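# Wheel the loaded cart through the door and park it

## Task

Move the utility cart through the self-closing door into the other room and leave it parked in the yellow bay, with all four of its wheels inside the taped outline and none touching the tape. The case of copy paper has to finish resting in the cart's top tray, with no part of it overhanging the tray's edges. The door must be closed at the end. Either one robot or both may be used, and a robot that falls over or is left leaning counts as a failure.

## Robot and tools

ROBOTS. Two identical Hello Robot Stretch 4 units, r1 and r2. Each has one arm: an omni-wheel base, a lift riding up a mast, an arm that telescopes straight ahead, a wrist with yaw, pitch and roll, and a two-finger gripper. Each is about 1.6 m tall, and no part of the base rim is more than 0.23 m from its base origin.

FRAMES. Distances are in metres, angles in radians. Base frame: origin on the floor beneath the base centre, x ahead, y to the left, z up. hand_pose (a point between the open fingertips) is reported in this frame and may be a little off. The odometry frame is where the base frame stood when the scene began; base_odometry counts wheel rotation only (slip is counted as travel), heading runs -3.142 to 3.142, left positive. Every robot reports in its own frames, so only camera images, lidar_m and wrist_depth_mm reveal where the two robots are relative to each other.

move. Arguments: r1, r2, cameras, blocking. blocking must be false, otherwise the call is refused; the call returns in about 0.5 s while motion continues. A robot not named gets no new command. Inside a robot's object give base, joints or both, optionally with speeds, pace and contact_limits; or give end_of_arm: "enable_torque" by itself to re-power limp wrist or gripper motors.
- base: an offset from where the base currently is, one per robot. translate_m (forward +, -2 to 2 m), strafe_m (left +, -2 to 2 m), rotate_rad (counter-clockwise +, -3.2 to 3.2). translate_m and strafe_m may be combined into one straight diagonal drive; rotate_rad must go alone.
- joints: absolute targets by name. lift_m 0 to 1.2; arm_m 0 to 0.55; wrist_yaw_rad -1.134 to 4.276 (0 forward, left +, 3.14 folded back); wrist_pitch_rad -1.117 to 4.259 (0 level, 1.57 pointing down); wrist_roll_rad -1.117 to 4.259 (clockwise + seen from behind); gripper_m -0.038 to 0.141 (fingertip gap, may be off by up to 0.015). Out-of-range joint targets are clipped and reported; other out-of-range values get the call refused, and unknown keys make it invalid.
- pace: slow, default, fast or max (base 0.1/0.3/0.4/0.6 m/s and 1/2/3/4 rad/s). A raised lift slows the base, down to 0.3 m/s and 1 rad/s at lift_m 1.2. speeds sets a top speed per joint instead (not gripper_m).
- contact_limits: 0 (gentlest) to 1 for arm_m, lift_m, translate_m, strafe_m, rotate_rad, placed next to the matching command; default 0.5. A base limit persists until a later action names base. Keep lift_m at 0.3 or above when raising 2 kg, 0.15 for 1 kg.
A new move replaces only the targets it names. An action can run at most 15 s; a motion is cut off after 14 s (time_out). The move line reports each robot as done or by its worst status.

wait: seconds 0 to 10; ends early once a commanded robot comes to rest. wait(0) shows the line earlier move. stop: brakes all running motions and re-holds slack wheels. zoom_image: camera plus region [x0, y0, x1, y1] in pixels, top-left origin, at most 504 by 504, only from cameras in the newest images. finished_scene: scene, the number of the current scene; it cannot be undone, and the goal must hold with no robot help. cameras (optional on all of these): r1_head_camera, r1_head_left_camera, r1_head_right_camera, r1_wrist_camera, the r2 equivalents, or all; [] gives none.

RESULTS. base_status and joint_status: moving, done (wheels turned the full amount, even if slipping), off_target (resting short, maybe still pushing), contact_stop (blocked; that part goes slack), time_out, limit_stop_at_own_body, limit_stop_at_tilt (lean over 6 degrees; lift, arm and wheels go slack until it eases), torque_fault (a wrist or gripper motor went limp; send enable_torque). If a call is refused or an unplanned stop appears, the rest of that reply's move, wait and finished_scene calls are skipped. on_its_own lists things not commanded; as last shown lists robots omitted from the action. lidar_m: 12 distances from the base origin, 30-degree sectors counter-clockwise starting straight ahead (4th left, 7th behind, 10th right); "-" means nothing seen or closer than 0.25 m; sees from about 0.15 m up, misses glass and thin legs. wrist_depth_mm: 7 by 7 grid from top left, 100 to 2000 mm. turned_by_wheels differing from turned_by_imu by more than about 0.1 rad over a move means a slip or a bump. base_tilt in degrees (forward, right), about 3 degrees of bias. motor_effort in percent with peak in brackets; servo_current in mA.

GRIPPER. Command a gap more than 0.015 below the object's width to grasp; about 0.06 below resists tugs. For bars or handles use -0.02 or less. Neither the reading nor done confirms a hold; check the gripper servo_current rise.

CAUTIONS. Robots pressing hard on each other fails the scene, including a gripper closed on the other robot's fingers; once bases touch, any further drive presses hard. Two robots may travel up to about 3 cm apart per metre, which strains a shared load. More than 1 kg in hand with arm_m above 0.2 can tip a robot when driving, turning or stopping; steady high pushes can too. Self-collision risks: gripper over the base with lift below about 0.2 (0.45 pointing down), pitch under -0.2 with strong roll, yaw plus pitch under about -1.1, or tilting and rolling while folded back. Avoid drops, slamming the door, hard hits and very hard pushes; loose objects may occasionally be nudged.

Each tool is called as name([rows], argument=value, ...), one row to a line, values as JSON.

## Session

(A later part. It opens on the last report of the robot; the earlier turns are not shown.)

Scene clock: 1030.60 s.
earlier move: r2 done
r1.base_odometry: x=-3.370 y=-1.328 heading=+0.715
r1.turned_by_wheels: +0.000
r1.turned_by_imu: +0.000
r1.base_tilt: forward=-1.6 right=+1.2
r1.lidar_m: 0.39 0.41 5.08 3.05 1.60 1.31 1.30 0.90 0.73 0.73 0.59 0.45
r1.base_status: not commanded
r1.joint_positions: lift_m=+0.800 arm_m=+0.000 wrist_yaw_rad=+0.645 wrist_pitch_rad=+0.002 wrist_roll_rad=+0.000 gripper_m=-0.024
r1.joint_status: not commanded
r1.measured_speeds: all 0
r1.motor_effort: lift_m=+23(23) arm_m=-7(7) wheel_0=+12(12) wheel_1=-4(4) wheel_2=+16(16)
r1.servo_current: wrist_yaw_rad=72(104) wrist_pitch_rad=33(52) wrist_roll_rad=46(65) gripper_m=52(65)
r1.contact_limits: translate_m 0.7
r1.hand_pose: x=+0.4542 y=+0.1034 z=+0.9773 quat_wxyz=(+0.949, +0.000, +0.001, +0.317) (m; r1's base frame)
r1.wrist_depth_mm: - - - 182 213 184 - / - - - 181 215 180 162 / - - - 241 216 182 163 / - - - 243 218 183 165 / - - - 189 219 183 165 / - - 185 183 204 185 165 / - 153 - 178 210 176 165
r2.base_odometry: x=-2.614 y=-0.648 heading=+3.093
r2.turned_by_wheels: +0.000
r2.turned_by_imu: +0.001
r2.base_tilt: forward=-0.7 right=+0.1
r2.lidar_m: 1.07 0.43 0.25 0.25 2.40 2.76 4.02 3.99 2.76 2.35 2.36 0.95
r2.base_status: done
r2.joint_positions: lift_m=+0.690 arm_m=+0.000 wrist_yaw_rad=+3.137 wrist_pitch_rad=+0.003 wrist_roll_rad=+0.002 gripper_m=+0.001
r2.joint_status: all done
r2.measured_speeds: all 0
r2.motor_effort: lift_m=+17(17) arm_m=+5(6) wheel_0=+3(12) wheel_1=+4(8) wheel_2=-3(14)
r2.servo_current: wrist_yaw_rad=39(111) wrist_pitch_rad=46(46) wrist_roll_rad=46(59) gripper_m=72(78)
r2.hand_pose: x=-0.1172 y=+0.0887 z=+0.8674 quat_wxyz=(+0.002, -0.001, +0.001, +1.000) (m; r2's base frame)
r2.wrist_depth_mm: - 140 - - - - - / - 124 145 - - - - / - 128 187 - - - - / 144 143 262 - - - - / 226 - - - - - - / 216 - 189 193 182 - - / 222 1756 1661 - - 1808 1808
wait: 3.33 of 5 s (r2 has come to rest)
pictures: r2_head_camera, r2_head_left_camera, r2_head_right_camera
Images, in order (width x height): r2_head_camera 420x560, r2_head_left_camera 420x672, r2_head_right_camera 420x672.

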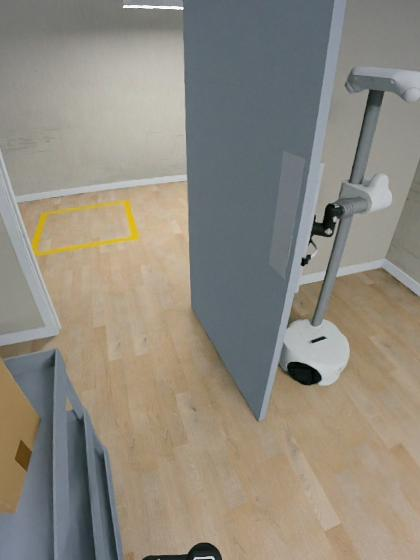

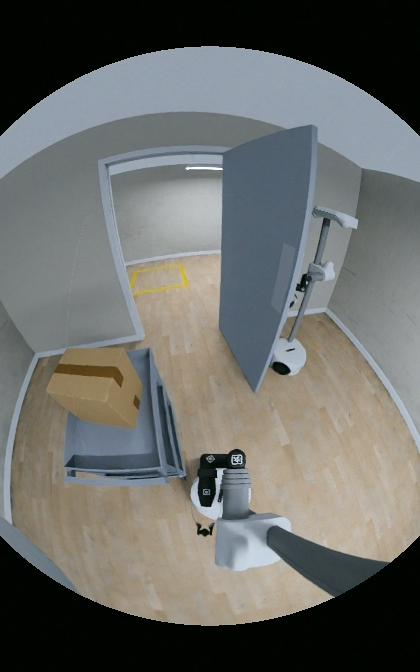

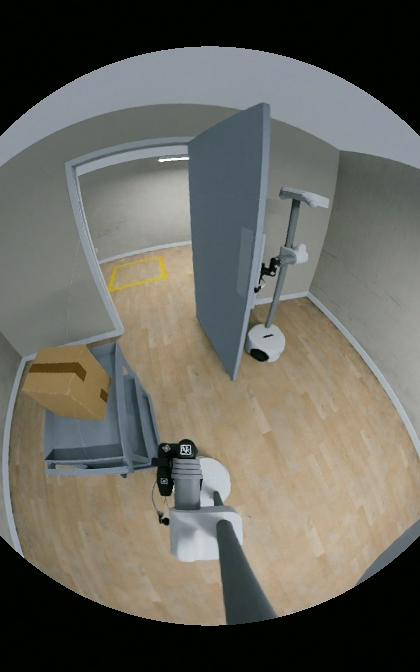

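move(blocking=false, r2={"base":{"translate_m":0.8,"strafe_m":0.06},"contact_limits":{"translate_m":0.15},"pace":"slow"}, cameras=[])

wait(seconds=10, cameras=["r2_head_camera","r2_head_left_camera","r2_head_right_camera"])

Scene clock: 1038.13 s.
move: r2 moving
r1: as last shown
r1.lidar_m: 0.40 0.40 5.07 3.07 1.59 1.34 1.29 0.91 0.73 0.72 0.59 0.45
r1.servo_current: wrist_yaw_rad=78(98) wrist_pitch_rad=46(46) wrist_roll_rad=39(59) gripper_m=59(65)
r1.contact_limits: translate_m 0.7
r1.wrist_depth_mm: - - - 182 213 183 - / - - - 180 215 180 163 / - - - 239 216 182 163 / - - - 244 218 182 164 / - - - 189 220 183 165 / - - 185 185 204 186 165 / - 152 - 178 211 177 166
r2.base_odometry: x=-2.626 y=-0.649 heading=+3.094
r2.turned_by_wheels: +0.000
r2.turned_by_imu: +0.001
r2.base_tilt: forward=-0.7 right=+0.1
r2.lidar_m: 1.06 0.43 0.25 0.26 2.37 2.77 4.00 4.01 2.76 2.36 2.35 0.96
r2.base_status: translate_m moving; strafe_m moving
r2.joint_positions: lift_m=+0.690 arm_m=+0.000 wrist_yaw_rad=+3.137 wrist_pitch_rad=+0.003 wrist_roll_rad=+0.002 gripper_m=+0.001
r2.joint_status: not commanded
r2.measured_speeds: translate_m=+0.049 strafe_m=+0.003 rotate_rad=+0.000 lift_m=+0.000 arm_m=+0.000 wrist_yaw_rad=+0.000 wrist_pitch_rad=+0.000 wrist_roll_rad=+0.000
r2.motor_effort: lift_m=+17(17) arm_m=+5(5) wheel_0=+5(7) wheel_1=+7(8) wheel_2=-9(10)
r2.servo_current: wrist_yaw_rad=59(59) wrist_pitch_rad=39(52) wrist_roll_rad=52(52) gripper_m=72(72)
r2.contact_limits: translate_m 0.15
r2.hand_pose: x=-0.1172 y=+0.0887 z=+0.8674 quat_wxyz=(+0.002, -0.001, +0.001, +1.000) (m; r2's base frame)
r2.wrist_depth_mm: - 140 - - - - - / - 123 145 - - - - / - 127 187 - - - - / 144 143 260 - - - - / 225 - - - - - - / 217 - 188 193 182 - - / 222 1708 1661 - - 1808 1808
pictures: none
No camera images: "cameras" was empty.

Scene clock: 1046.93 s.
earlier move: r2 done
r1.base_odometry: x=-3.370 y=-1.328 heading=+0.715
r1.turned_by_wheels: +0.000
r1.turned_by_imu: -0.001
r1.base_tilt: forward=-1.6 right=+1.2
r1.lidar_m: 0.40 0.40 5.06 3.03 1.62 1.31 1.31 0.92 0.72 0.72 0.58 0.42
r1.base_status: not commanded
r1.joint_positions: lift_m=+0.800 arm_m=+0.000 wrist_yaw_rad=+0.645 wrist_pitch_rad=+0.002 wrist_roll_rad=+0.000 gripper_m=-0.024
r1.joint_status: not commanded
r1.measured_speeds: all 0
r1.motor_effort: lift_m=+23(23) arm_m=-7(7) wheel_0=+11(12) wheel_1=-4(4) wheel_2=+16(16)
r1.servo_current: wrist_yaw_rad=78(111) wrist_pitch_rad=39(52) wrist_roll_rad=65(72) gripper_m=59(65)
r1.contact_limits: translate_m 0.7
r1.hand_pose: x=+0.4542 y=+0.1034 z=+0.9773 quat_wxyz=(+0.949, +0.000, +0.001, +0.317) (m; r1's base frame)
r1.wrist_depth_mm: - - - 182 213 184 - / - - - 181 215 180 162 / - - - 240 216 182 163 / - - - 243 216 183 164 / - - - 190 219 183 165 / - - 186 184 204 185 165 / - 153 - 178 211 177 165
r2.base_odometry: x=-3.415 y=-0.670 heading=+3.093
r2.turned_by_wheels: +0.000
r2.turned_by_imu: +0.002
r2.base_tilt: forward=-0.6 right=+0.1
r2.lidar_m: 0.69 3.97 1.21 0.38 0.34 0.40 0.73 4.50 2.57 2.21 0.37 0.41
r2.base_status: done
r2.joint_positions: lift_m=+0.690 arm_m=+0.000 wrist_yaw_rad=+3.137 wrist_pitch_rad=+0.003 wrist_roll_rad=+0.002 gripper_m=+0.001
r2.joint_status: not commanded
r2.measured_speeds: all 0
r2.motor_effort: lift_m=+17(17) arm_m=+5(5) wheel_0=+3(9) wheel_1=+5(8) wheel_2=-6(10)
r2.servo_current: wrist_yaw_rad=46(72) wrist_pitch_rad=46(52) wrist_roll_rad=46(65) gripper_m=72(78)
r2.contact_limits: translate_m 0.15
r2.hand_pose: x=-0.1172 y=+0.0887 z=+0.8674 quat_wxyz=(+0.002, -0.001, +0.001, +1.000) (m; r2's base frame)
r2.wrist_depth_mm: - 140 - - - - - / - 124 145 - - - 415 / - 128 187 - - 569 424 / 144 144 260 - - 539 404 / 226 - - - 640 452 359 / 217 - 189 193 182 - 347 / 223 1756 1661 - - - -
wait: 8.80 of 10 s (r2 has come to rest)
pictures: r2_head_camera, r2_head_left_camera, r2_head_right_camera
Images, in order (width x height): r2_head_camera 420x560, r2_head_left_camera 420x672, r2_head_right_camera 420x672.

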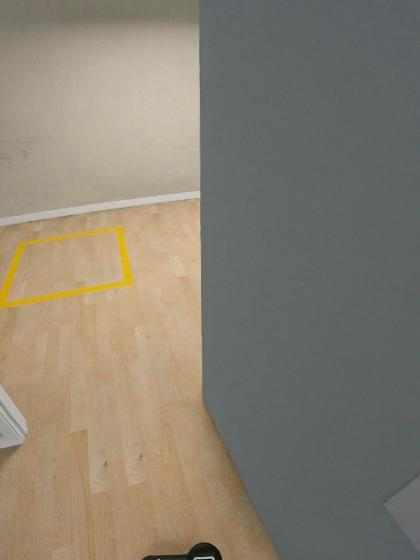

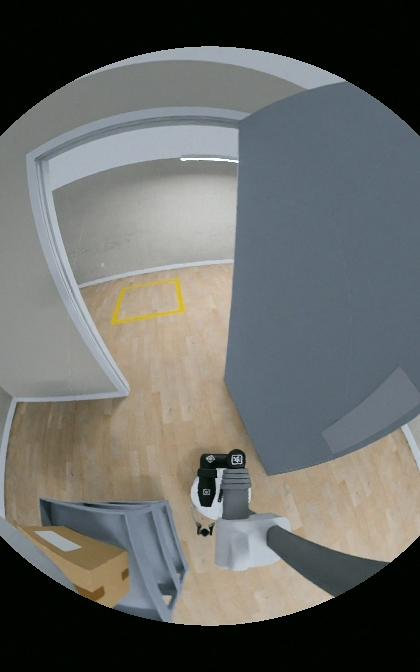

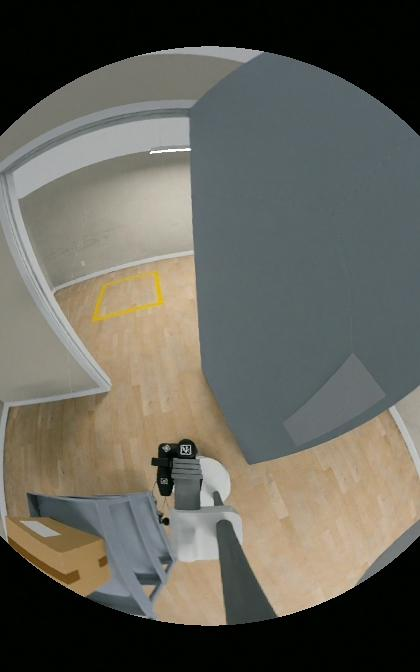

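move(blocking=false, r2={"base":{"translate_m":0.45,"strafe_m":0.16},"contact_limits":{"translate_m":0.15},"pace":"slow"}, cameras=[])

wait(seconds=8, cameras=[])

move(blocking=false, r2={"base":{"translate_m":0.6,"strafe_m":0.32}}, cameras=[])

wait(seconds=5, cameras=[])

move(blocking=false, r2={"base":{"rotate_rad":3.14}}, cameras=[])

wait(seconds=5, cameras=["r2_head_camera","r2_head_left_camera"])

Scene clock: 1058.77 s.
move: r2 moving
r1: as last shown
r1.turned_by_imu: +0.000
r1.base_tilt: forward=-1.6 right=+1.3
r1.lidar_m: 0.39 0.41 5.06 3.04 1.58 1.32 1.32 0.89 0.73 0.73 0.58 0.45
r1.motor_effort: lift_m=+23(23) arm_m=-7(7) wheel_0=+12(12) wheel_1=-3(4) wheel_2=+16(16)
r1.servo_current: wrist_yaw_rad=65(104) wrist_pitch_rad=39(52) wrist_roll_rad=52(52) gripper_m=52(59)
r1.contact_limits: translate_m 0.7
r1.wrist_depth_mm: - - - 182 213 184 - / - - - 181 215 181 162 / - - - 239 216 182 163 / - - - 243 217 183 164 / - - - 189 220 184 164 / - - 185 184 204 185 165 / - 153 - 178 210 177 165
r2.base_odometry: x=-3.428 y=-0.673 heading=+3.094
r2.turned_by_wheels: +0.000
r2.turned_by_imu: +0.001
r2.base_tilt: forward=-0.7 right=+0.1
r2.lidar_m: 0.69 3.96 1.23 2.03 0.36 0.40 0.70 4.53 2.57 2.21 0.36 0.43
r2.base_status: translate_m moving; strafe_m moving
r2.joint_positions: lift_m=+0.690 arm_m=+0.000 wrist_yaw_rad=+3.137 wrist_pitch_rad=+0.003 wrist_roll_rad=+0.002 gripper_m=+0.001
r2.joint_status: not commanded
r2.measured_speeds: translate_m=+0.048 strafe_m=+0.017 rotate_rad=+0.001 lift_m=+0.000 arm_m=+0.000 wrist_yaw_rad=+0.000 wrist_pitch_rad=+0.000 wrist_roll_rad=+0.000
r2.motor_effort: lift_m=+17(17) arm_m=+5(5) wheel_0=+6(11) wheel_1=+8(8) wheel_2=-8(10)
r2.servo_current: wrist_yaw_rad=39(59) wrist_pitch_rad=39(39) wrist_roll_rad=39(52) gripper_m=65(85)
r2.contact_limits: translate_m 0.15
r2.hand_pose: x=-0.1172 y=+0.0887 z=+0.8674 quat_wxyz=(+0.002, -0.001, +0.001, +1.000) (m; r2's base frame)
r2.wrist_depth_mm: - 140 - - - - - / - 124 145 - - - 413 / - 128 187 - - 564 399 / 144 143 262 - - 564 402 / 224 - - - 634 452 364 / 216 - 189 193 182 - 332 / 221 1756 1661 - - - -
pictures: none
No camera images: "cameras" was empty.

Scene clock: 1064.27 s.
earlier move: r2 done
r1.base_odometry: x=-3.370 y=-1.328 heading=+0.715
r1.turned_by_wheels: +0.000
r1.turned_by_imu: +0.000
r1.base_tilt: forward=-1.6 right=+1.2
r1.lidar_m: 0.40 0.40 5.06 3.04 1.63 1.32 1.32 0.88 0.72 0.72 0.60 0.45
r1.base_status: not commanded
r1.joint_positions: lift_m=+0.800 arm_m=+0.000 wrist_yaw_rad=+0.645 wrist_pitch_rad=+0.002 wrist_roll_rad=+0.000 gripper_m=-0.024
r1.joint_status: not commanded
r1.measured_speeds: all 0
r1.motor_effort: lift_m=+23(23) arm_m=-7(7) wheel_0=+11(12) wheel_1=-4(4) wheel_2=+16(16)
r1.servo_current: wrist_yaw_rad=91(111) wrist_pitch_rad=39(52) wrist_roll_rad=46(72) gripper_m=59(65)
r1.contact_limits: translate_m 0.7
r1.hand_pose: x=+0.4542 y=+0.1034 z=+0.9773 quat_wxyz=(+0.949, +0.000, +0.001, +0.317) (m; r1's base frame)
r1.wrist_depth_mm: - - - 182 213 184 - / - - - 180 216 180 162 / - - - 240 216 182 163 / - - - 243 216 183 164 / - - - 189 219 183 165 / - - 185 183 204 185 165 / - 153 - 178 211 177 165
r2.base_odometry: x=-3.872 y=-0.808 heading=+3.094
r2.turned_by_wheels: +0.000
r2.turned_by_imu: +0.002
r2.base_tilt: forward=-0.7 right=+0.1
r2.lidar_m: 0.72 3.49 0.81 1.08 2.52 0.56 0.69 4.56 0.47 0.35 0.36 0.41
r2.base_status: done
r2.joint_positions: lift_m=+0.690 arm_m=+0.000 wrist_yaw_rad=+3.137 wrist_pitch_rad=+0.003 wrist_roll_rad=+0.002 gripper_m=+0.001
r2.joint_status: not commanded
r2.measured_speeds: all 0
r2.motor_effort: lift_m=+17(17) arm_m=+5(5) wheel_0=+5(11) wheel_1=+5(8) wheel_2=-7(11)
r2.servo_current: wrist_yaw_rad=39(65) wrist_pitch_rad=46(52) wrist_roll_rad=52(65) gripper_m=65(85)
r2.contact_limits: translate_m 0.15
r2.hand_pose: x=-0.1172 y=+0.0887 z=+0.8674 quat_wxyz=(+0.002, -0.001, +0.001, +1.000) (m; r2's base frame)
r2.wrist_depth_mm: - 140 - - - - - / - 124 145 - - - - / - 128 188 - 831 842 - / 144 143 260 - 842 842 - / 225 - - - 750 - - / 216 - 189 193 174 - - / 223 1756 1661 - - - 759
wait: 5.50 of 8 s (r2 has come to rest)
pictures: none
No camera images: "cameras" was empty.

Scene clock: 1064.77 s.
move: r2 moving
r1: as last shown
r1.lidar_m: 0.39 0.39 5.07 3.06 1.61 1.32 1.31 0.92 0.74 0.70 0.60 0.44
r1.motor_effort: lift_m=+23(23) arm_m=-7(7) wheel_0=+12(12) wheel_1=-4(4) wheel_2=+16(16)
r1.servo_current: wrist_yaw_rad=85(91) wrist_pitch_rad=39(46) wrist_roll_rad=52(59) gripper_m=59(59)
r1.contact_limits: translate_m 0.7
r1.wrist_depth_mm: - - - 182 213 183 - / - - - 181 215 180 162 / - - - 241 216 183 163 / - - - 243 216 183 164 / - - - 189 219 184 165 / - - 185 183 204 184 165 / - 153 - 178 211 178 165
r2.base_odometry: x=-3.904 y=-0.823 heading=+3.094
r2.turned_by_wheels: +0.000
r2.turned_by_imu: +0.000
r2.base_tilt: forward=-0.7 right=+0.0
r2.lidar_m: 3.43 3.47 0.81 1.08 2.50 0.60 0.63 4.59 0.47 0.38 0.37 0.42
r2.base_status: translate_m moving; strafe_m moving
r2.joint_positions: lift_m=+0.690 arm_m=+0.000 wrist_yaw_rad=+3.137 wrist_pitch_rad=+0.003 wrist_roll_rad=+0.002 gripper_m=+0.001
r2.joint_status: not commanded
r2.measured_speeds: translate_m=+0.123 strafe_m=+0.065 rotate_rad=+0.003 lift_m=+0.000 arm_m=+0.000 wrist_yaw_rad=+0.000 wrist_pitch_rad=+0.000 wrist_roll_rad=+0.000
r2.motor_effort: lift_m=+17(17) arm_m=+5(5) wheel_0=+6(10) wheel_1=+9(12) wheel_2=-11(12)
r2.servo_current: wrist_yaw_rad=39(65) wrist_pitch_rad=39(46) wrist_roll_rad=52(52) gripper_m=72(78)
r2.hand_pose: x=-0.1172 y=+0.0887 z=+0.8674 quat_wxyz=(+0.002, -0.001, +0.001, +1.000) (m; r2's base frame)
r2.wrist_depth_mm: - 140 - - - - - / - 116 144 - - - - / - 127 185 - 854 854 - / 127 143 257 - 866 878 - / 217 - - - 699 - - / 216 - 189 193 174 - - / 222 1756 1661 - - - 1756
pictures: none
No camera images: "cameras" was empty.

Scene clock: 1067.90 s.
earlier move: r2 done
r1.base_odometry: x=-3.370 y=-1.328 heading=+0.715
r1.turned_by_wheels: +0.000
r1.turned_by_imu: +0.000
r1.base_tilt: forward=-1.6 right=+1.2
r1.lidar_m: 0.40 0.41 5.04 3.03 1.58 1.32 1.29 0.88 0.73 0.73 0.60 0.45
r1.base_status: not commanded
r1.joint_positions: lift_m=+0.800 arm_m=+0.000 wrist_yaw_rad=+0.645 wrist_pitch_rad=+0.002 wrist_roll_rad=+0.000 gripper_m=-0.024
r1.joint_status: not commanded
r1.measured_speeds: all 0
r1.motor_effort: lift_m=+23(23) arm_m=-7(7) wheel_0=+12(12) wheel_1=-4(4) wheel_2=+16(16)
r1.servo_current: wrist_yaw_rad=78(104) wrist_pitch_rad=46(52) wrist_roll_rad=59(65) gripper_m=52(65)
r1.contact_limits: translate_m 0.7
r1.hand_pose: x=+0.4542 y=+0.1034 z=+0.9773 quat_wxyz=(+0.949, +0.000, +0.001, +0.317) (m; r1's base frame)
r1.wrist_depth_mm: - - - 182 213 184 - / - - - 181 215 180 162 / - - - 241 215 182 163 / - - - 243 218 182 164 / - - - 189 220 183 164 / - - 186 184 204 185 165 / - 153 - 178 211 177 165
r2.base_odometry: x=-4.486 y=-1.099 heading=+3.094
r2.turned_by_wheels: +0.000
r2.turned_by_imu: +0.001
r2.base_tilt: forward=-0.7 right=+0.1
r2.lidar_m: 2.84 2.85 2.73 0.47 0.47 2.75 1.13 1.13 0.57 0.49 0.53 2.77
r2.base_status: done
r2.joint_positions: lift_m=+0.690 arm_m=+0.000 wrist_yaw_rad=+3.137 wrist_pitch_rad=+0.003 wrist_roll_rad=+0.002 gripper_m=+0.001
r2.joint_status: not commanded
r2.measured_speeds: all 0
r2.motor_effort: lift_m=+17(17) arm_m=+5(5) wheel_0=+4(10) wheel_1=+3(12) wheel_2=-4(14)
r2.servo_current: wrist_yaw_rad=46(65) wrist_pitch_rad=46(46) wrist_roll_rad=52(59) gripper_m=72(78)
r2.hand_pose: x=-0.1172 y=+0.0887 z=+0.8674 quat_wxyz=(+0.002, -0.001, +0.001, +1.000) (m; r2's base frame)
r2.wrist_depth_mm: - 140 - - - - - / - 126 149 - - - - / - 129 191 - - - - / 144 143 260 1430 - - - / 228 - - - - - - / 226 - 189 192 182 - - / 224 1756 1618 - - 1756 1921
wait: 3.13 of 5 s (r2 has come to rest)
pictures: none
No camera images: "cameras" was empty.

Scene clock: 1068.40 s.
move: r2 moving
r1: as last shown
r1.lidar_m: 0.40 0.41 5.06 3.04 1.60 1.32 1.29 0.89 0.74 0.72 0.61 0.45
r1.motor_effort: lift_m=+23(23) arm_m=-7(7) wheel_0=+11(12) wheel_1=-4(4) wheel_2=+16(16)
r1.servo_current: wrist_yaw_rad=78(85) wrist_pitch_rad=46(46) wrist_roll_rad=46(59) gripper_m=59(59)
r1.contact_limits: translate_m 0.7
r1.wrist_depth_mm: - - - 182 213 183 - / - - - 181 216 180 163 / - - - 241 216 182 163 / - - - 243 218 183 164 / - - - 189 219 183 164 / - - 185 184 204 185 165 / - 152 - 178 210 177 166
r2.base_odometry: x=-4.486 y=-1.099 heading=-2.937
r2.turned_by_wheels: +0.252
r2.turned_by_imu: +0.245
r2.base_tilt: forward=-0.7 right=+0.0
r2.lidar_m: 2.82 2.94 2.45 0.46 2.51 1.17 1.12 0.75 0.49 0.49 2.48 2.96
r2.base_status: rotate_rad moving
r2.joint_positions: lift_m=+0.690 arm_m=+0.000 wrist_yaw_rad=+3.137 wrist_pitch_rad=+0.003 wrist_roll_rad=+0.002 gripper_m=+0.001
r2.joint_status: not commanded
r2.measured_speeds: translate_m=-0.003 strafe_m=-0.002 rotate_rad=+0.972 lift_m=+0.000 arm_m=+0.000 wrist_yaw_rad=+0.000 wrist_pitch_rad=+0.000 wrist_roll_rad=+0.000
r2.motor_effort: lift_m=+17(17) arm_m=+5(5) wheel_0=-5(9) wheel_1=-9(9) wheel_2=-9(11)
r2.servo_current: wrist_yaw_rad=39(52) wrist_pitch_rad=39(46) wrist_roll_rad=26(59) gripper_m=59(78)
r2.hand_pose: x=-0.1172 y=+0.0887 z=+0.8674 quat_wxyz=(+0.002, -0.001, +0.001, +1.000) (m; r2's base frame)
r2.wrist_depth_mm: - 140 - - - - - / - 126 149 - - - - / - 129 193 - - - - / 144 143 270 - 1366 - - / 220 - - - - - - / 218 - 189 193 174 - - / 223 126 1661 - - 1863 1863
pictures: none
No camera images: "cameras" was empty.

Scene clock: 1070.77 s.
earlier move: r2 done
r1.base_odometry: x=-3.370 y=-1.328 heading=+0.715
r1.turned_by_wheels: +0.000
r1.turned_by_imu: +0.000
r1.base_tilt: forward=-1.6 right=+1.2
r1.lidar_m: 0.41 0.38 5.05 3.02 1.61 1.31 1.30 0.90 0.74 0.72 0.60 0.44
r1.base_status: not commanded
r1.joint_positions: lift_m=+0.800 arm_m=+0.000 wrist_yaw_rad=+0.645 wrist_pitch_rad=+0.002 wrist_roll_rad=+0.000 gripper_m=-0.024
r1.joint_status: not commanded
r1.measured_speeds: all 0
r1.motor_effort: lift_m=+23(23) arm_m=-7(7) wheel_0=+12(12) wheel_1=-4(4) wheel_2=+16(16)
r1.servo_current: wrist_yaw_rad=78(98) wrist_pitch_rad=39(52) wrist_roll_rad=46(72) gripper_m=52(65)
r1.contact_limits: translate_m 0.7
r1.hand_pose: x=+0.4542 y=+0.1034 z=+0.9773 quat_wxyz=(+0.949, +0.000, +0.001, +0.317) (m; r1's base frame)
r1.wrist_depth_mm: - - - 182 213 183 - / - - - 181 215 180 163 / - - - 241 216 182 163 / - - - 243 217 183 164 / - - - 189 220 183 164 / - - 185 184 204 185 165 / - 153 - 178 210 176 165
r2.base_odometry: x=-4.486 y=-1.099 heading=-0.050
r2.turned_by_wheels: +2.887
r2.turned_by_imu: +2.811
r2.base_tilt: forward=-0.7 right=+0.0
r2.lidar_m: 1.13 1.22 0.59 0.49 0.51 2.74 2.86 2.81 2.74 0.48 0.47 2.71
r2.base_status: done
r2.joint_positions: lift_m=+0.690 arm_m=+0.000 wrist_yaw_rad=+3.137 wrist_pitch_rad=+0.003 wrist_roll_rad=+0.002 gripper_m=+0.001
r2.joint_status: not commanded
r2.measured_speeds: all 0
r2.motor_effort: lift_m=+17(17) arm_m=+5(5) wheel_0=-2(11) wheel_1=-3(10) wheel_2=-3(13)
r2.servo_current: wrist_yaw_rad=39(59) wrist_pitch_rad=39(46) wrist_roll_rad=46(59) gripper_m=72(78)
r2.hand_pose: x=-0.1172 y=+0.0887 z=+0.8674 quat_wxyz=(+0.002, -0.001, +0.001, +1.000) (m; r2's base frame)
r2.wrist_depth_mm: - 140 - - - - - / - 126 156 - - - - / - 129 191 - - - - / 144 143 268 - - - - / 229 - - - - - - / 226 - 189 193 182 - - / 224 1708 1618 - - 1808 1808
wait: 2.37 of 5 s (r2 has come to rest)
pictures: r2_head_camera, r2_head_left_camera
Images, in order (width x height): r2_head_camera 420x560, r2_head_left_camera 420x672.

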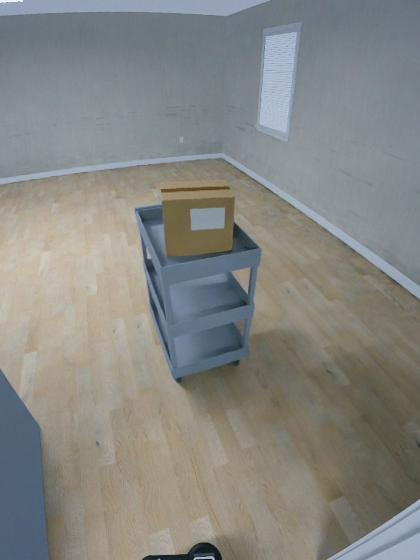

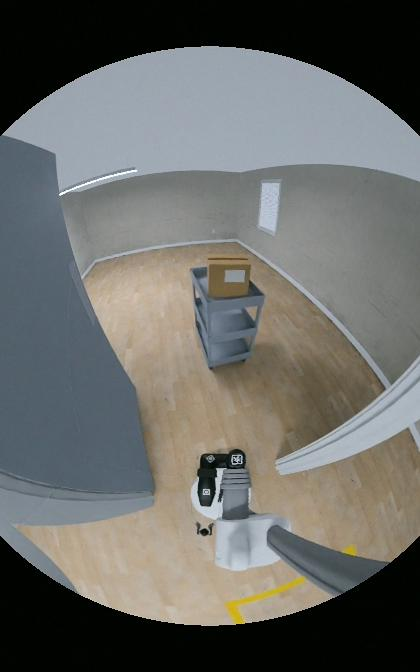

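move(blocking=false, r2={"base":{"translate_m":0.25},"joints":{"wrist_yaw_rad":0,"wrist_roll_rad":1.57,"lift_m":0.62,"gripper_m":0.141}}, cameras=[])

wait(seconds=2, cameras=[])

wait(seconds=1.5, cameras=["r2_head_camera","r2_wrist_camera"])

Scene clock: 1082.53 s.
move: r2 moving
r1: as last shown
r1.lidar_m: 0.39 0.39 5.07 3.03 1.62 1.31 1.31 0.90 0.73 0.72 0.60 0.45
r1.motor_effort: lift_m=+23(23) arm_m=-7(7) wheel_0=+11(12) wheel_1=-4(4) wheel_2=+16(16)
r1.servo_current: wrist_yaw_rad=85(91) wrist_pitch_rad=46(46) wrist_roll_rad=59(59) gripper_m=65(65)
r1.contact_limits: translate_m 0.7
r1.wrist_depth_mm: - - - 182 213 183 - / - - - 180 215 180 162 / - - - 241 216 182 163 / - - - 244 218 182 164 / - - - 189 220 183 165 / - - 186 184 204 185 165 / - 153 - 177 211 177 166
r2.base_odometry: x=-4.455 y=-1.100 heading=-0.050
r2.turned_by_wheels: +0.000
r2.turned_by_imu: +0.001
r2.base_tilt: forward=-0.6 right=+0.1
r2.lidar_m: 1.10 1.25 0.60 0.49 0.50 2.76 2.87 2.87 2.76 0.49 0.46 2.68
r2.base_status: translate_m moving
r2.joint_positions: lift_m=+0.652 arm_m=+0.000 wrist_yaw_rad=+2.579 wrist_pitch_rad=+0.003 wrist_roll_rad=+0.588 gripper_m=+0.020
r2.joint_status: lift_m moving; wrist_yaw_rad moving; wrist_roll_rad moving; gripper_m moving
r2.measured_speeds: translate_m=+0.122 strafe_m=+0.001 rotate_rad=-0.003 lift_m=-0.141 arm_m=+0.000 wrist_yaw_rad=-1.729 wrist_pitch_rad=+0.000 wrist_roll_rad=+1.820
r2.motor_effort: lift_m=+14(17) arm_m=+5(5) wheel_0=+9(13) wheel_1=+8(8) wheel_2=-13(13)
r2.servo_current: wrist_yaw_rad=85(156) wrist_pitch_rad=46(46) wrist_roll_rad=78(98) gripper_m=98(98)
r2.hand_pose: x=-0.0265 y=+0.2277 z=+0.8299 quat_wxyz=(+0.266, +0.079, +0.279, +0.919) (m; r2's base frame)
r2.wrist_depth_mm: - - - - 439 353 324 / - - - - 480 366 340 / - - - - - 430 353 / - - - - - 452 366 / - - - - - 1863 433 / - - 193 194 187 1618 439 / - - - - - 1308 492
pictures: none
No camera images: "cameras" was empty.

Scene clock: 1084.43 s.
earlier move: r2 done
r1.base_odometry: x=-3.370 y=-1.328 heading=+0.715
r1.turned_by_wheels: +0.000
r1.turned_by_imu: +0.000
r1.base_tilt: forward=-1.6 right=+1.2
r1.lidar_m: 0.40 0.40 5.06 3.04 1.61 1.32 1.31 0.89 0.72 0.72 0.58 0.45
r1.base_status: not commanded
r1.joint_positions: lift_m=+0.800 arm_m=+0.000 wrist_yaw_rad=+0.645 wrist_pitch_rad=+0.002 wrist_roll_rad=+0.000 gripper_m=-0.024
r1.joint_status: not commanded
r1.measured_speeds: all 0
r1.motor_effort: lift_m=+23(23) arm_m=-7(7) wheel_0=+11(12) wheel_1=-3(4) wheel_2=+16(16)
r1.servo_current: wrist_yaw_rad=85(98) wrist_pitch_rad=39(52) wrist_roll_rad=46(59) gripper_m=52(65)
r1.contact_limits: translate_m 0.7
r1.hand_pose: x=+0.4542 y=+0.1034 z=+0.9773 quat_wxyz=(+0.949, +0.000, +0.001, +0.317) (m; r1's base frame)
r1.wrist_depth_mm: - - - 182 213 183 - / - - - 181 214 181 163 / - - - 240 216 182 163 / - - - 243 217 183 164 / - - - 189 219 184 164 / - - 185 183 204 185 165 / - 153 - 178 211 176 166
r2.base_odometry: x=-4.237 y=-1.111 heading=-0.050
r2.turned_by_wheels: +0.000
r2.turned_by_imu: +0.000
r2.base_tilt: forward=-0.7 right=+0.1
r2.lidar_m: 0.88 5.22 0.71 0.56 0.52 2.97 3.08 3.07 0.50 0.45 2.28 1.06
r2.base_status: done
r2.joint_positions: lift_m=+0.620 arm_m=+0.000 wrist_yaw_rad=+0.003 wrist_pitch_rad=+0.003 wrist_roll_rad=+1.568 gripper_m=+0.141
r2.joint_status: all done
r2.measured_speeds: all 0
r2.motor_effort: lift_m=+14(18) arm_m=+5(5) wheel_0=+1(13) wheel_1=+3(8) wheel_2=-4(14)
r2.servo_current: wrist_yaw_rad=39(156) wrist_pitch_rad=46(46) wrist_roll_rad=46(104) gripper_m=52(130)
r2.hand_pose: x=+0.4595 y=-0.0865 z=+0.7977 quat_wxyz=(+0.708, +0.706, +0.002, +0.000) (m; r2's base frame)
r2.wrist_depth_mm: - - - - - 1618 1078 / - - - - - 1618 1098 / - - - 778 - 1308 - / - - 854 - 1336 715 - / - - 842 - 1308 683 - / - - 854 165 200 189 - / - - - - - 1618 1098
wait: 1.90 of 2 s (r2 has come to rest)
pictures: none
No camera images: "cameras" was empty.

Scene clock: 1085.93 s.
r1.base_odometry: x=-3.370 y=-1.328 heading=+0.715
r1.turned_by_wheels: +0.000
r1.turned_by_imu: +0.000
r1.base_tilt: forward=-1.5 right=+1.2
r1.lidar_m: 0.39 0.41 5.06 3.02 1.61 1.31 1.28 0.88 0.73 0.73 0.61 0.46
r1.base_status: not commanded
r1.joint_positions: lift_m=+0.800 arm_m=+0.000 wrist_yaw_rad=+0.645 wrist_pitch_rad=+0.002 wrist_roll_rad=+0.000 gripper_m=-0.024
r1.joint_status: not commanded
r1.measured_speeds: all 0
r1.motor_effort: lift_m=+23(23) arm_m=-7(7) wheel_0=+11(12) wheel_1=-3(4) wheel_2=+16(16)
r1.servo_current: wrist_yaw_rad=98(98) wrist_pitch_rad=33(52) wrist_roll_rad=46(59) gripper_m=59(65)
r1.contact_limits: translate_m 0.7
r1.hand_pose: x=+0.4542 y=+0.1034 z=+0.9773 quat_wxyz=(+0.949, +0.000, +0.001, +0.317) (m; r1's base frame)
r1.wrist_depth_mm: - - - 182 213 183 - / - - - 180 215 180 163 / - - - 241 216 182 163 / - - - 243 218 182 164 / - - - 190 220 183 164 / - - 185 183 204 185 166 / - 153 - 178 210 176 166
r2.base_odometry: x=-4.237 y=-1.111 heading=-0.050
r2.turned_by_wheels: +0.000
r2.turned_by_imu: +0.000
r2.base_tilt: forward=-0.7 right=+0.1
r2.lidar_m: 0.88 5.23 0.72 0.56 0.55 2.94 3.08 3.06 0.52 0.40 2.28 1.01
r2.base_status: done
r2.joint_positions: lift_m=+0.620 arm_m=+0.000 wrist_yaw_rad=+0.003 wrist_pitch_rad=+0.003 wrist_roll_rad=+1.568 gripper_m=+0.141
r2.joint_status: all done
r2.measured_speeds: all 0
r2.motor_effort: lift_m=+14(18) arm_m=+5(5) wheel_0=+1(13) wheel_1=+3(8) wheel_2=-4(14)
r2.servo_current: wrist_yaw_rad=52(156) wrist_pitch_rad=33(46) wrist_roll_rad=46(104) gripper_m=52(130)
r2.hand_pose: x=+0.4595 y=-0.0865 z=+0.7977 quat_wxyz=(+0.708, +0.706, +0.002, +0.000) (m; r2's base frame)
r2.wrist_depth_mm: - - - - - 1576 1098 / - - - - - 1618 1098 / - - - 778 - 1308 - / - - 842 - 1366 732 - / - - 854 - 1308 699 - / - - 831 165 200 189 - / - - - - - 1661 1118
wait: 1.50 s; at rest by 0.27 s
pictures: r2_head_camera, r2_wrist_camera
Images, in order (width x height): r2_head_camera 420x560, r2_wrist_camera 616x392.

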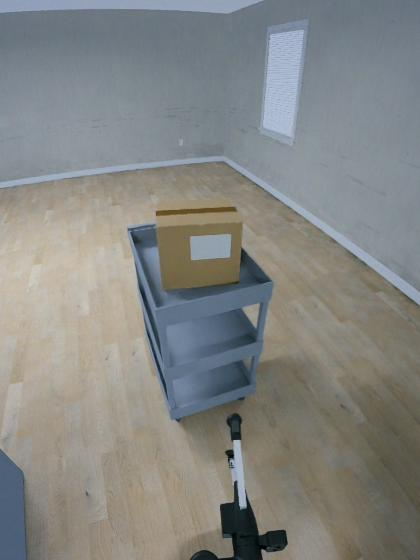

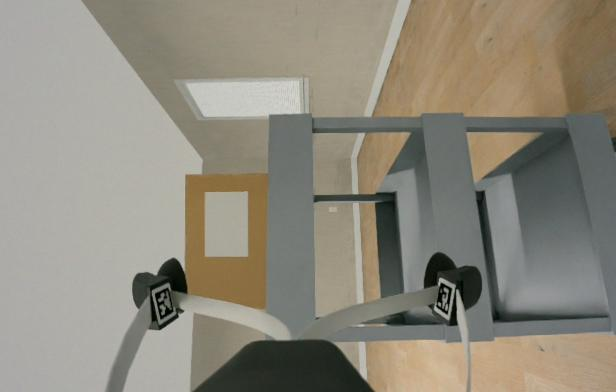

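move(blocking=false, r2={"base":{"translate_m":0.3,"strafe_m":0.05},"joints":{"lift_m":0.645}}, cameras=[])

wait(seconds=3, cameras=["r2_head_camera","r2_wrist_camera"])

Scene clock: 1093.00 s.
move: r2 moving
r1: as last shown
r1.base_tilt: forward=-1.6 right=+1.2
r1.lidar_m: 0.40 0.39 5.04 3.05 1.60 1.31 1.31 0.92 0.74 0.72 0.59 0.45
r1.motor_effort: lift_m=+23(23) arm_m=-7(7) wheel_0=+11(12) wheel_1=-4(4) wheel_2=+16(16)
r1.servo_current: wrist_yaw_rad=85(98) wrist_pitch_rad=39(52) wrist_roll_rad=46(59) gripper_m=59(65)
r1.contact_limits: translate_m 0.7
r1.wrist_depth_mm: - - - 182 213 183 - / - - - 181 214 181 163 / - - - 241 216 182 163 / - - - 243 217 184 164 / - - - 189 220 183 164 / - - 186 183 204 185 165 / - 153 - 177 210 177 165
r2.base_odometry: x=-4.205 y=-1.108 heading=-0.050
r2.turned_by_wheels: +0.000
r2.turned_by_imu: +0.001
r2.base_tilt: forward=-0.7 right=+0.0
r2.lidar_m: 0.85 5.21 0.72 0.55 0.54 3.01 3.12 3.09 0.46 0.44 2.24 1.00
r2.base_status: translate_m moving; strafe_m moving
r2.joint_positions: lift_m=+0.644 arm_m=+0.000 wrist_yaw_rad=+0.003 wrist_pitch_rad=+0.003 wrist_roll_rad=+1.568 gripper_m=+0.141
r2.joint_status: lift_m moving
r2.measured_speeds: translate_m=+0.121 strafe_m=+0.020 rotate_rad=-0.006 lift_m=+0.027 arm_m=+0.000 wrist_yaw_rad=+0.000 wrist_pitch_rad=+0.000 wrist_roll_rad=+0.000
r2.motor_effort: lift_m=+19(24) arm_m=+5(5) wheel_0=+5(8) wheel_1=+8(10) wheel_2=-12(13)
r2.servo_current: wrist_yaw_rad=39(52) wrist_pitch_rad=39(46) wrist_roll_rad=46(59) gripper_m=59(59)
r2.hand_pose: x=+0.4595 y=-0.0866 z=+0.8213 quat_wxyz=(+0.708, +0.706, +0.002, +0.000) (m; r2's base frame)
r2.wrist_depth_mm: - - - - - 1618 1118 / - - - - - 1708 1118 / - - - - - 1366 - / - - 831 831 - 691 - / - - 831 820 - 668 - / - - 809 165 640 203 - / - - - - - 1661 1138
pictures: none
No camera images: "cameras" was empty.

Scene clock: 1094.97 s.
earlier move: r2 done
r1.base_odometry: x=-3.370 y=-1.328 heading=+0.715
r1.turned_by_wheels: +0.000
r1.turned_by_imu: +0.000
r1.base_tilt: forward=-1.6 right=+1.2
r1.lidar_m: 0.39 0.39 5.06 3.04 1.58 1.30 1.30 0.87 0.74 0.71 0.60 0.45
r1.base_status: not commanded
r1.joint_positions: lift_m=+0.800 arm_m=+0.000 wrist_yaw_rad=+0.645 wrist_pitch_rad=+0.002 wrist_roll_rad=+0.000 gripper_m=-0.024
r1.joint_status: not commanded
r1.measured_speeds: all 0
r1.motor_effort: lift_m=+23(23) arm_m=-7(7) wheel_0=+11(12) wheel_1=-4(4) wheel_2=+16(16)
r1.servo_current: wrist_yaw_rad=78(104) wrist_pitch_rad=39(52) wrist_roll_rad=39(65) gripper_m=52(65)
r1.contact_limits: translate_m 0.7
r1.hand_pose: x=+0.4542 y=+0.1034 z=+0.9773 quat_wxyz=(+0.949, +0.000, +0.001, +0.317) (m; r1's base frame)
r1.wrist_depth_mm: - - - 181 213 184 - / - - - 181 216 180 163 / - - - 240 216 182 163 / - - - 244 218 183 164 / - - - 189 220 184 164 / - - 186 184 204 185 165 / - 152 - 178 210 177 165
r2.base_odometry: x=-3.935 y=-1.076 heading=-0.050
r2.turned_by_wheels: +0.000
r2.turned_by_imu: +0.001
r2.base_tilt: forward=-0.7 right=+0.0
r2.lidar_m: 0.58 5.26 0.79 0.61 0.60 0.67 3.40 3.36 0.57 0.83 2.24 0.70
r2.base_status: done
r2.joint_positions: lift_m=+0.645 arm_m=+0.000 wrist_yaw_rad=+0.003 wrist_pitch_rad=+0.003 wrist_roll_rad=+1.568 gripper_m=+0.141
r2.joint_status: all done
r2.measured_speeds: all 0
r2.motor_effort: lift_m=+21(24) arm_m=+5(5) wheel_0=+2(8) wheel_1=+2(10) wheel_2=-3(13)
r2.servo_current: wrist_yaw_rad=52(59) wrist_pitch_rad=46(46) wrist_roll_rad=46(59) gripper_m=52(59)
r2.hand_pose: x=+0.4595 y=-0.0866 z=+0.8221 quat_wxyz=(+0.708, +0.706, +0.002, +0.000) (m; r2's base frame)
r2.wrist_depth_mm: - - - - - 1618 1042 / - - - - - 1756 455 / - - 559 - - - 433 / - - 554 - - - 413 / - - 554 - - - 397 / - - 544 160 946 188 - / - - - - - 891 -
wait: 1.97 of 3 s (r2 has come to rest)
pictures: r2_head_camera, r2_wrist_camera
Images, in order (width x height): r2_head_camera 420x560, r2_wrist_camera 616x392.

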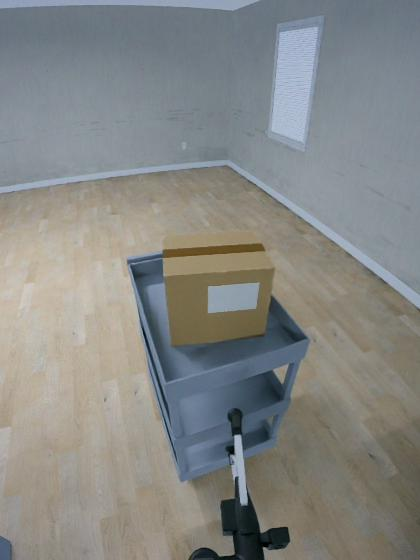

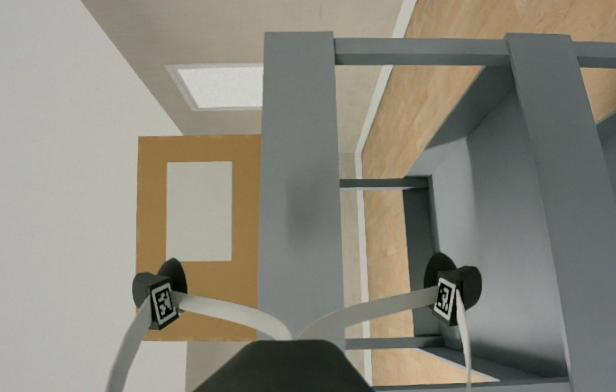

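move(blocking=false, r2={"base":{"translate_m":0.2},"contact_limits":{"translate_m":0.2},"pace":"slow"}, cameras=[])

wait(seconds=4, cameras=["r2_head_camera","r2_wrist_camera"])

Scene clock: 1101.83 s.
move: r2 moving
r1: as last shown
r1.base_tilt: forward=-1.6 right=+1.3
r1.lidar_m: 0.40 0.42 5.07 3.05 1.61 1.31 1.30 0.89 0.74 0.72 0.59 0.46
r1.servo_current: wrist_yaw_rad=91(104) wrist_pitch_rad=52(52) wrist_roll_rad=46(59) gripper_m=52(59)
r1.contact_limits: translate_m 0.7
r1.wrist_depth_mm: - - - 182 213 183 - / - - - 181 214 181 162 / - - - 239 216 182 163 / - - - 243 216 182 164 / - - - 189 219 183 165 / - - 185 184 204 185 166 / - 153 - 179 211 177 165
r2.base_odometry: x=-3.922 y=-1.077 heading=-0.049
r2.turned_by_wheels: +0.000
r2.turned_by_imu: +0.001
r2.base_tilt: forward=-0.7 right=+0.0
r2.lidar_m: 0.58 5.33 0.79 0.62 0.60 0.69 3.41 3.38 0.56 0.88 2.24 0.68
r2.base_status: translate_m moving
r2.joint_positions: lift_m=+0.645 arm_m=+0.000 wrist_yaw_rad=+0.003 wrist_pitch_rad=+0.003 wrist_roll_rad=+1.568 gripper_m=+0.141
r2.joint_status: not commanded
r2.measured_speeds: translate_m=+0.049 strafe_m=+0.000 rotate_rad=+0.002 lift_m=+0.000 arm_m=+0.000 wrist_yaw_rad=+0.000 wrist_pitch_rad=+0.000 wrist_roll_rad=+0.000
r2.motor_effort: lift_m=+21(21) arm_m=+5(5) wheel_0=+4(11) wheel_1=+7(7) wheel_2=-9(10)
r2.servo_current: wrist_yaw_rad=52(59) wrist_pitch_rad=39(46) wrist_roll_rad=39(52) gripper_m=46(52)
r2.contact_limits: translate_m 0.2
r2.hand_pose: x=+0.4595 y=-0.0866 z=+0.8221 quat_wxyz=(+0.708, +0.706, +0.002, +0.000) (m; r2's base frame)
r2.wrist_depth_mm: - - - - - 1661 991 / - - - - - 1708 442 / - - 549 - - - 418 / - - 544 - - - 404 / - - 544 - - - 389 / - - 535 159 931 187 - / - - - - - 891 -
pictures: none
No camera images: "cameras" was empty.

Scene clock: 1104.60 s.
earlier move: r2 done
r1.base_odometry: x=-3.370 y=-1.328 heading=+0.715
r1.turned_by_wheels: +0.000
r1.turned_by_imu: +0.000
r1.base_tilt: forward=-1.6 right=+1.2
r1.lidar_m: 0.38 0.41 5.08 3.04 1.60 1.31 1.32 0.86 0.73 0.72 0.59 0.44
r1.base_status: not commanded
r1.joint_positions: lift_m=+0.800 arm_m=+0.000 wrist_yaw_rad=+0.645 wrist_pitch_rad=+0.002 wrist_roll_rad=+0.000 gripper_m=-0.024
r1.joint_status: not commanded
r1.measured_speeds: all 0
r1.motor_effort: lift_m=+23(23) arm_m=-7(7) wheel_0=+11(12) wheel_1=-4(4) wheel_2=+16(16)
r1.servo_current: wrist_yaw_rad=78(111) wrist_pitch_rad=46(52) wrist_roll_rad=46(65) gripper_m=52(59)
r1.contact_limits: translate_m 0.7
r1.hand_pose: x=+0.4542 y=+0.1034 z=+0.9773 quat_wxyz=(+0.949, +0.000, +0.001, +0.317) (m; r1's base frame)
r1.wrist_depth_mm: - - - 182 213 183 - / - - - 181 215 180 162 / - - - 240 216 182 163 / - - - 244 218 183 164 / - - - 189 220 184 164 / - - 185 184 204 185 165 / - 153 - 178 210 178 165
r2.base_odometry: x=-3.735 y=-1.086 heading=-0.049
r2.turned_by_wheels: +0.000
r2.turned_by_imu: +0.000
r2.base_tilt: forward=-0.7 right=+0.1
r2.lidar_m: 0.36 0.62 3.03 0.70 0.69 0.78 3.56 0.71 0.69 1.22 2.19 0.44
r2.base_status: done
r2.joint_positions: lift_m=+0.645 arm_m=+0.000 wrist_yaw_rad=+0.003 wrist_pitch_rad=+0.003 wrist_roll_rad=+1.568 gripper_m=+0.141
r2.joint_status: not commanded
r2.measured_speeds: all 0
r2.motor_effort: lift_m=+21(21) arm_m=+5(5) wheel_0=+4(13) wheel_1=+5(8) wheel_2=-6(10)
r2.servo_current: wrist_yaw_rad=46(59) wrist_pitch_rad=46(52) wrist_roll_rad=59(59) gripper_m=52(59)
r2.contact_limits: translate_m 0.2
r2.hand_pose: x=+0.4595 y=-0.0866 z=+0.8221 quat_wxyz=(+0.708, +0.706, +0.002, +0.000) (m; r2's base frame)
r2.wrist_depth_mm: - - - - - 1576 407 / - - - - - 1576 452 / - 366 368 - - - - / - 359 364 - - - - / 357 357 357 - - - - / 355 353 197 158 196 188 - / 353 349 351 - - - -
wait: 2.77 of 4 s (r2 has come to rest)
pictures: r2_head_camera, r2_wrist_camera
Images, in order (width x height): r2_head_camera 420x560, r2_wrist_camera 616x392.

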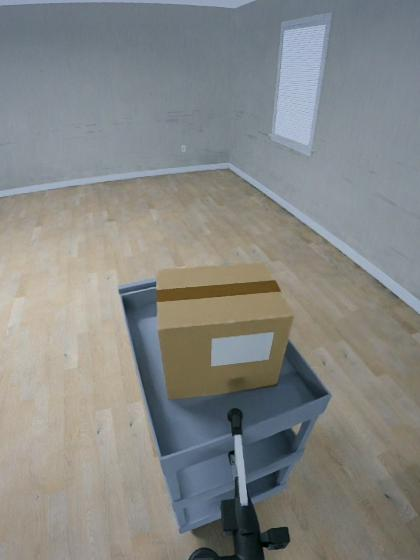

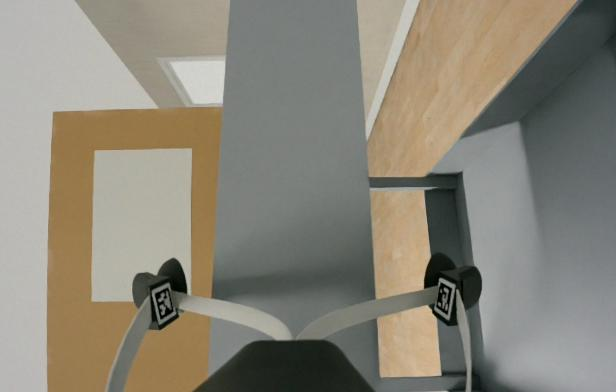

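move(blocking=false, r2={"joints":{"gripper_m":0.02}}, cameras=[])

wait(seconds=3, cameras=["r2_head_camera","r2_wrist_camera"])

Scene clock: 1108.67 s.
move: r2 moving
r1: as last shown
r1.lidar_m: 0.40 0.41 5.06 3.07 1.62 1.31 1.31 0.92 0.74 0.72 0.61 0.46
r1.motor_effort: lift_m=+23(23) arm_m=-7(7) wheel_0=+12(12) wheel_1=-4(4) wheel_2=+16(16)
r1.servo_current: wrist_yaw_rad=72(91) wrist_pitch_rad=46(46) wrist_roll_rad=52(59) gripper_m=52(65)
r1.contact_limits: translate_m 0.7
r1.wrist_depth_mm: - - - 182 213 183 - / - - - 181 215 180 162 / - - - 241 216 181 163 / - - - 243 218 183 164 / - - - 189 220 184 165 / - - 186 184 204 185 165 / - 153 - 178 210 177 165
r2.base_odometry: x=-3.735 y=-1.086 heading=-0.049
r2.turned_by_wheels: +0.000
r2.turned_by_imu: +0.000
r2.base_tilt: forward=-0.7 right=+0.1
r2.lidar_m: 0.37 0.63 3.01 0.69 0.67 0.76 3.56 0.69 0.68 1.20 2.21 0.45
r2.base_status: not commanded
r2.joint_positions: lift_m=+0.645 arm_m=+0.000 wrist_yaw_rad=+0.003 wrist_pitch_rad=+0.003 wrist_roll_rad=+1.568 gripper_m=+0.130
r2.joint_status: gripper_m moving
r2.measured_speeds: all 0
r2.motor_effort: lift_m=+21(21) arm_m=+5(5) wheel_0=+4(4) wheel_1=+4(5) wheel_2=-6(7)
r2.servo_current: wrist_yaw_rad=46(52) wrist_pitch_rad=46(46) wrist_roll_rad=46(59) gripper_m=130(130)
r2.contact_limits: translate_m 0.2
r2.hand_pose: x=+0.4595 y=-0.0866 z=+0.8221 quat_wxyz=(+0.708, +0.706, +0.002, +0.000) (m; r2's base frame)
r2.wrist_depth_mm: - - - - - 1618 410 / - - - - - 1661 449 / - 366 364 - - - - / - 362 364 - - - - / 362 357 357 - 219 - - / 355 353 195 - 193 - - / 351 351 349 - - - -
pictures: none
No camera images: "cameras" was empty.

Scene clock: 1110.33 s.
earlier move: r2 done
r1.base_odometry: x=-3.370 y=-1.328 heading=+0.715
r1.turned_by_wheels: +0.000
r1.turned_by_imu: +0.000
r1.base_tilt: forward=-1.6 right=+1.2
r1.lidar_m: 0.40 0.40 5.05 3.05 1.59 1.31 1.32 0.89 0.74 0.72 0.61 0.45
r1.base_status: not commanded
r1.joint_positions: lift_m=+0.800 arm_m=+0.000 wrist_yaw_rad=+0.645 wrist_pitch_rad=+0.002 wrist_roll_rad=+0.000 gripper_m=-0.024
r1.joint_status: not commanded
r1.measured_speeds: all 0
r1.motor_effort: lift_m=+23(23) arm_m=-7(7) wheel_0=+12(12) wheel_1=-4(4) wheel_2=+16(16)
r1.servo_current: wrist_yaw_rad=104(111) wrist_pitch_rad=52(52) wrist_roll_rad=59(65) gripper_m=52(65)
r1.contact_limits: translate_m 0.7
r1.hand_pose: x=+0.4542 y=+0.1034 z=+0.9773 quat_wxyz=(+0.949, +0.000, +0.001, +0.317) (m; r1's base frame)
r1.wrist_depth_mm: - - - 182 213 183 - / - - - 181 214 180 162 / - - - 242 216 182 163 / - - - 243 218 183 164 / - - - 189 219 183 164 / - - 186 184 203 184 165 / - 152 - 178 211 177 165
r2.base_odometry: x=-3.735 y=-1.086 heading=-0.050
r2.turned_by_wheels: +0.000
r2.turned_by_imu: +0.000
r2.base_tilt: forward=-0.6 right=+0.1
r2.lidar_m: 0.33 5.17 3.04 0.68 0.68 0.73 3.55 0.70 0.69 1.22 2.19 0.43
r2.base_status: not commanded
r2.joint_positions: lift_m=+0.645 arm_m=+0.000 wrist_yaw_rad=+0.000 wrist_pitch_rad=+0.003 wrist_roll_rad=+1.569 gripper_m=+0.021
r2.joint_status: all done
r2.measured_speeds: all 0
r2.motor_effort: lift_m=+21(21) arm_m=-2(5) wheel_0=+1(4) wheel_1=+3(5) wheel_2=-2(7)
r2.servo_current: wrist_yaw_rad=39(59) wrist_pitch_rad=46(46) wrist_roll_rad=46(59) gripper_m=156(332)
r2.contact_limits: translate_m 0.2
r2.hand_pose: x=+0.4593 y=-0.0875 z=+0.8222 quat_wxyz=(+0.708, +0.706, +0.001, -0.001) (m; r2's base frame)
r2.wrist_depth_mm: - - - - - 1618 402 / - - - - - 1576 445 / 349 347 351 - - 1863 - / 345 343 345 - - - - / 342 340 342 - 203 - - / 338 336 183 182 180 - - / 332 332 332 - - 149 -
wait: 1.67 of 3 s (r2 has come to rest)
pictures: r2_head_camera, r2_wrist_camera
Images, in order (width x height): r2_head_camera 420x560, r2_wrist_camera 616x392.

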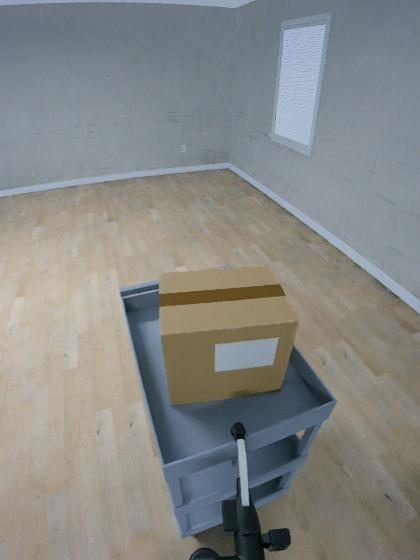

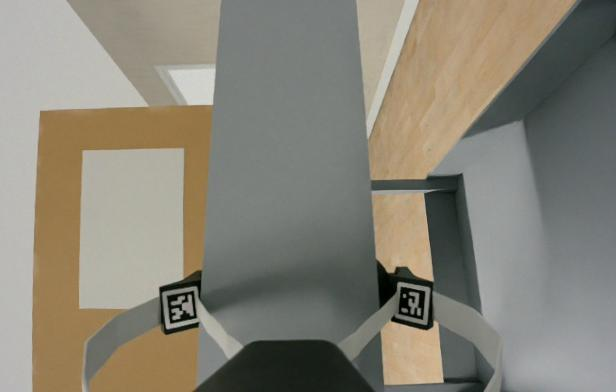

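move(blocking=false, r2={"base":{"translate_m":-0.8},"contact_limits":{"translate_m":0.6}}, cameras=[])

wait(seconds=5, cameras=["r2_head_camera","r2_head_left_camera","r2_head_right_camera"])

Scene clock: 1124.77 s.
move: r2 moving
r1: as last shown
r1.lidar_m: 0.39 0.41 5.05 3.03 1.61 1.32 1.30 0.92 0.73 0.69 0.58 0.46
r1.motor_effort: lift_m=+23(23) arm_m=-7(7) wheel_0=+11(12) wheel_1=-4(4) wheel_2=+16(16)
r1.servo_current: wrist_yaw_rad=98(111) wrist_pitch_rad=39(46) wrist_roll_rad=46(65) gripper_m=52(65)
r1.contact_limits: translate_m 0.7
r1.wrist_depth_mm: - - - 182 213 183 - / - - - 181 215 181 163 / - - - 241 216 182 163 / - - - 243 218 182 164 / - - - 189 220 183 164 / - - 186 184 204 184 165 / - 153 - 178 210 177 165
r2.base_odometry: x=-3.766 y=-1.085 heading=-0.050
r2.turned_by_wheels: +0.000
r2.turned_by_imu: +0.000
r2.base_tilt: forward=-0.6 right=+0.1
r2.lidar_m: 0.34 5.20 3.03 0.68 0.65 0.77 3.55 0.69 0.68 1.18 2.20 0.45
r2.base_status: translate_m moving
r2.joint_positions: lift_m=+0.645 arm_m=+0.000 wrist_yaw_rad=+0.000 wrist_pitch_rad=+0.003 wrist_roll_rad=+1.569 gripper_m=+0.021
r2.joint_status: not commanded
r2.measured_speeds: translate_m=-0.121 strafe_m=+0.000 rotate_rad=+0.005 lift_m=+0.000 arm_m=+0.000 wrist_yaw_rad=+0.000 wrist_pitch_rad=+0.000 wrist_roll_rad=+0.000
r2.motor_effort: lift_m=+21(21) arm_m=-3(4) wheel_0=-11(13) wheel_1=-9(11) wheel_2=+17(18)
r2.servo_current: wrist_yaw_rad=39(59) wrist_pitch_rad=46(46) wrist_roll_rad=46(52) gripper_m=156(163)
r2.contact_limits: translate_m 0.6
r2.hand_pose: x=+0.4593 y=-0.0875 z=+0.8222 quat_wxyz=(+0.708, +0.706, +0.001, -0.001) (m; r2's base frame)
r2.wrist_depth_mm: - - - - - 1576 410 / - - - - - 1661 452 / 347 347 349 - - - - / 347 345 343 - - - - / 342 340 342 - 209 - - / 338 336 185 183 180 158 - / 334 336 336 - - - -
pictures: none
No camera images: "cameras" was empty.

Scene clock: 1128.43 s.
earlier move: r2 done
r1.base_odometry: x=-3.370 y=-1.328 heading=+0.715
r1.turned_by_wheels: +0.000
r1.turned_by_imu: +0.000
r1.base_tilt: forward=-1.6 right=+1.3
r1.lidar_m: 0.41 0.41 5.08 3.04 1.61 1.31 1.33 0.93 0.73 0.72 0.59 0.47
r1.base_status: not commanded
r1.joint_positions: lift_m=+0.800 arm_m=+0.000 wrist_yaw_rad=+0.645 wrist_pitch_rad=+0.002 wrist_roll_rad=+0.000 gripper_m=-0.024
r1.joint_status: not commanded
r1.measured_speeds: all 0
r1.motor_effort: lift_m=+23(23) arm_m=-7(7) wheel_0=+12(12) wheel_1=-4(4) wheel_2=+16(16)
r1.servo_current: wrist_yaw_rad=78(111) wrist_pitch_rad=46(52) wrist_roll_rad=52(65) gripper_m=52(65)
r1.contact_limits: translate_m 0.7
r1.hand_pose: x=+0.4542 y=+0.1034 z=+0.9773 quat_wxyz=(+0.949, +0.000, +0.001, +0.317) (m; r1's base frame)
r1.wrist_depth_mm: - - - 182 213 183 - / - - - 180 215 181 162 / - - - 241 216 182 163 / - - - 242 217 183 164 / - - - 189 219 183 165 / - - 186 185 204 185 165 / - 153 - 178 211 177 166
r2.base_odometry: x=-4.534 y=-1.046 heading=-0.050
r2.turned_by_wheels: -0.001
r2.turned_by_imu: -0.004
r2.base_tilt: forward=-0.7 right=+0.0
r2.lidar_m: 0.41 1.06 0.50 0.41 0.46 2.64 2.81 2.80 2.86 2.43 0.44 0.39
r2.base_status: done
r2.joint_positions: lift_m=+0.645 arm_m=+0.000 wrist_yaw_rad=-0.005 wrist_pitch_rad=+0.003 wrist_roll_rad=+1.569 gripper_m=+0.021
r2.joint_status: not commanded
r2.measured_speeds: all 0
r2.motor_effort: lift_m=+19(21) arm_m=-3(4) wheel_0=-6(16) wheel_1=-5(11) wheel_2=+0(18)
r2.servo_current: wrist_yaw_rad=59(59) wrist_pitch_rad=46(46) wrist_roll_rad=52(59) gripper_m=137(163)
r2.contact_limits: translate_m 0.6
r2.hand_pose: x=+0.4588 y=-0.0889 z=+0.8223 quat_wxyz=(+0.708, +0.706, -0.001, -0.003) (m; r2's base frame)
r2.wrist_depth_mm: 252 251 132 134 - - - / 268 272 140 140 - - - / 298 298 148 148 - 750 - / 330 330 158 156 - 759 - / - 373 168 168 208 1661 - / - - 180 180 177 168 439 / - - - - - 1661 -
wait: 3.67 of 5 s (r2 has come to rest)
pictures: r2_head_camera, r2_head_left_camera, r2_head_right_camera
Images, in order (width x height): r2_head_camera 420x560, r2_head_left_camera 420x672, r2_head_right_camera 420x672.

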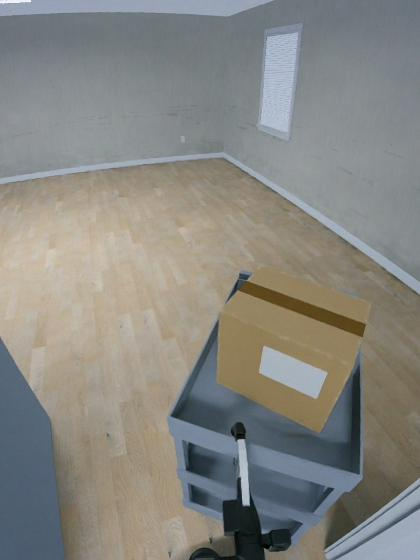

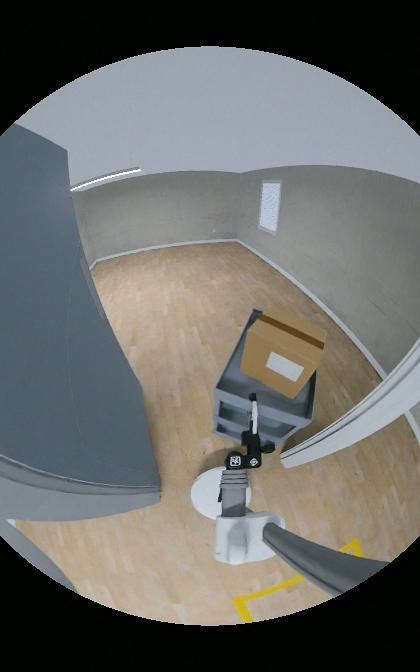

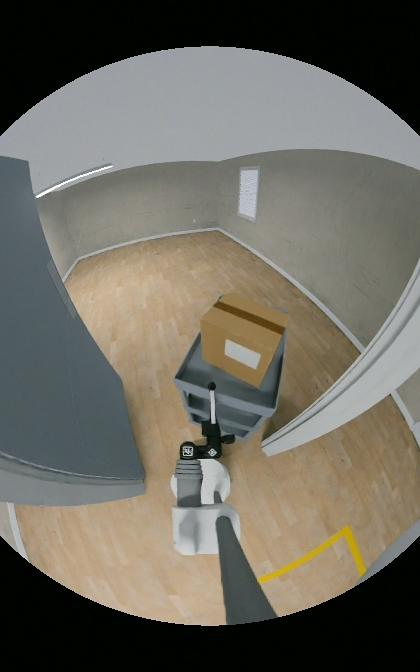

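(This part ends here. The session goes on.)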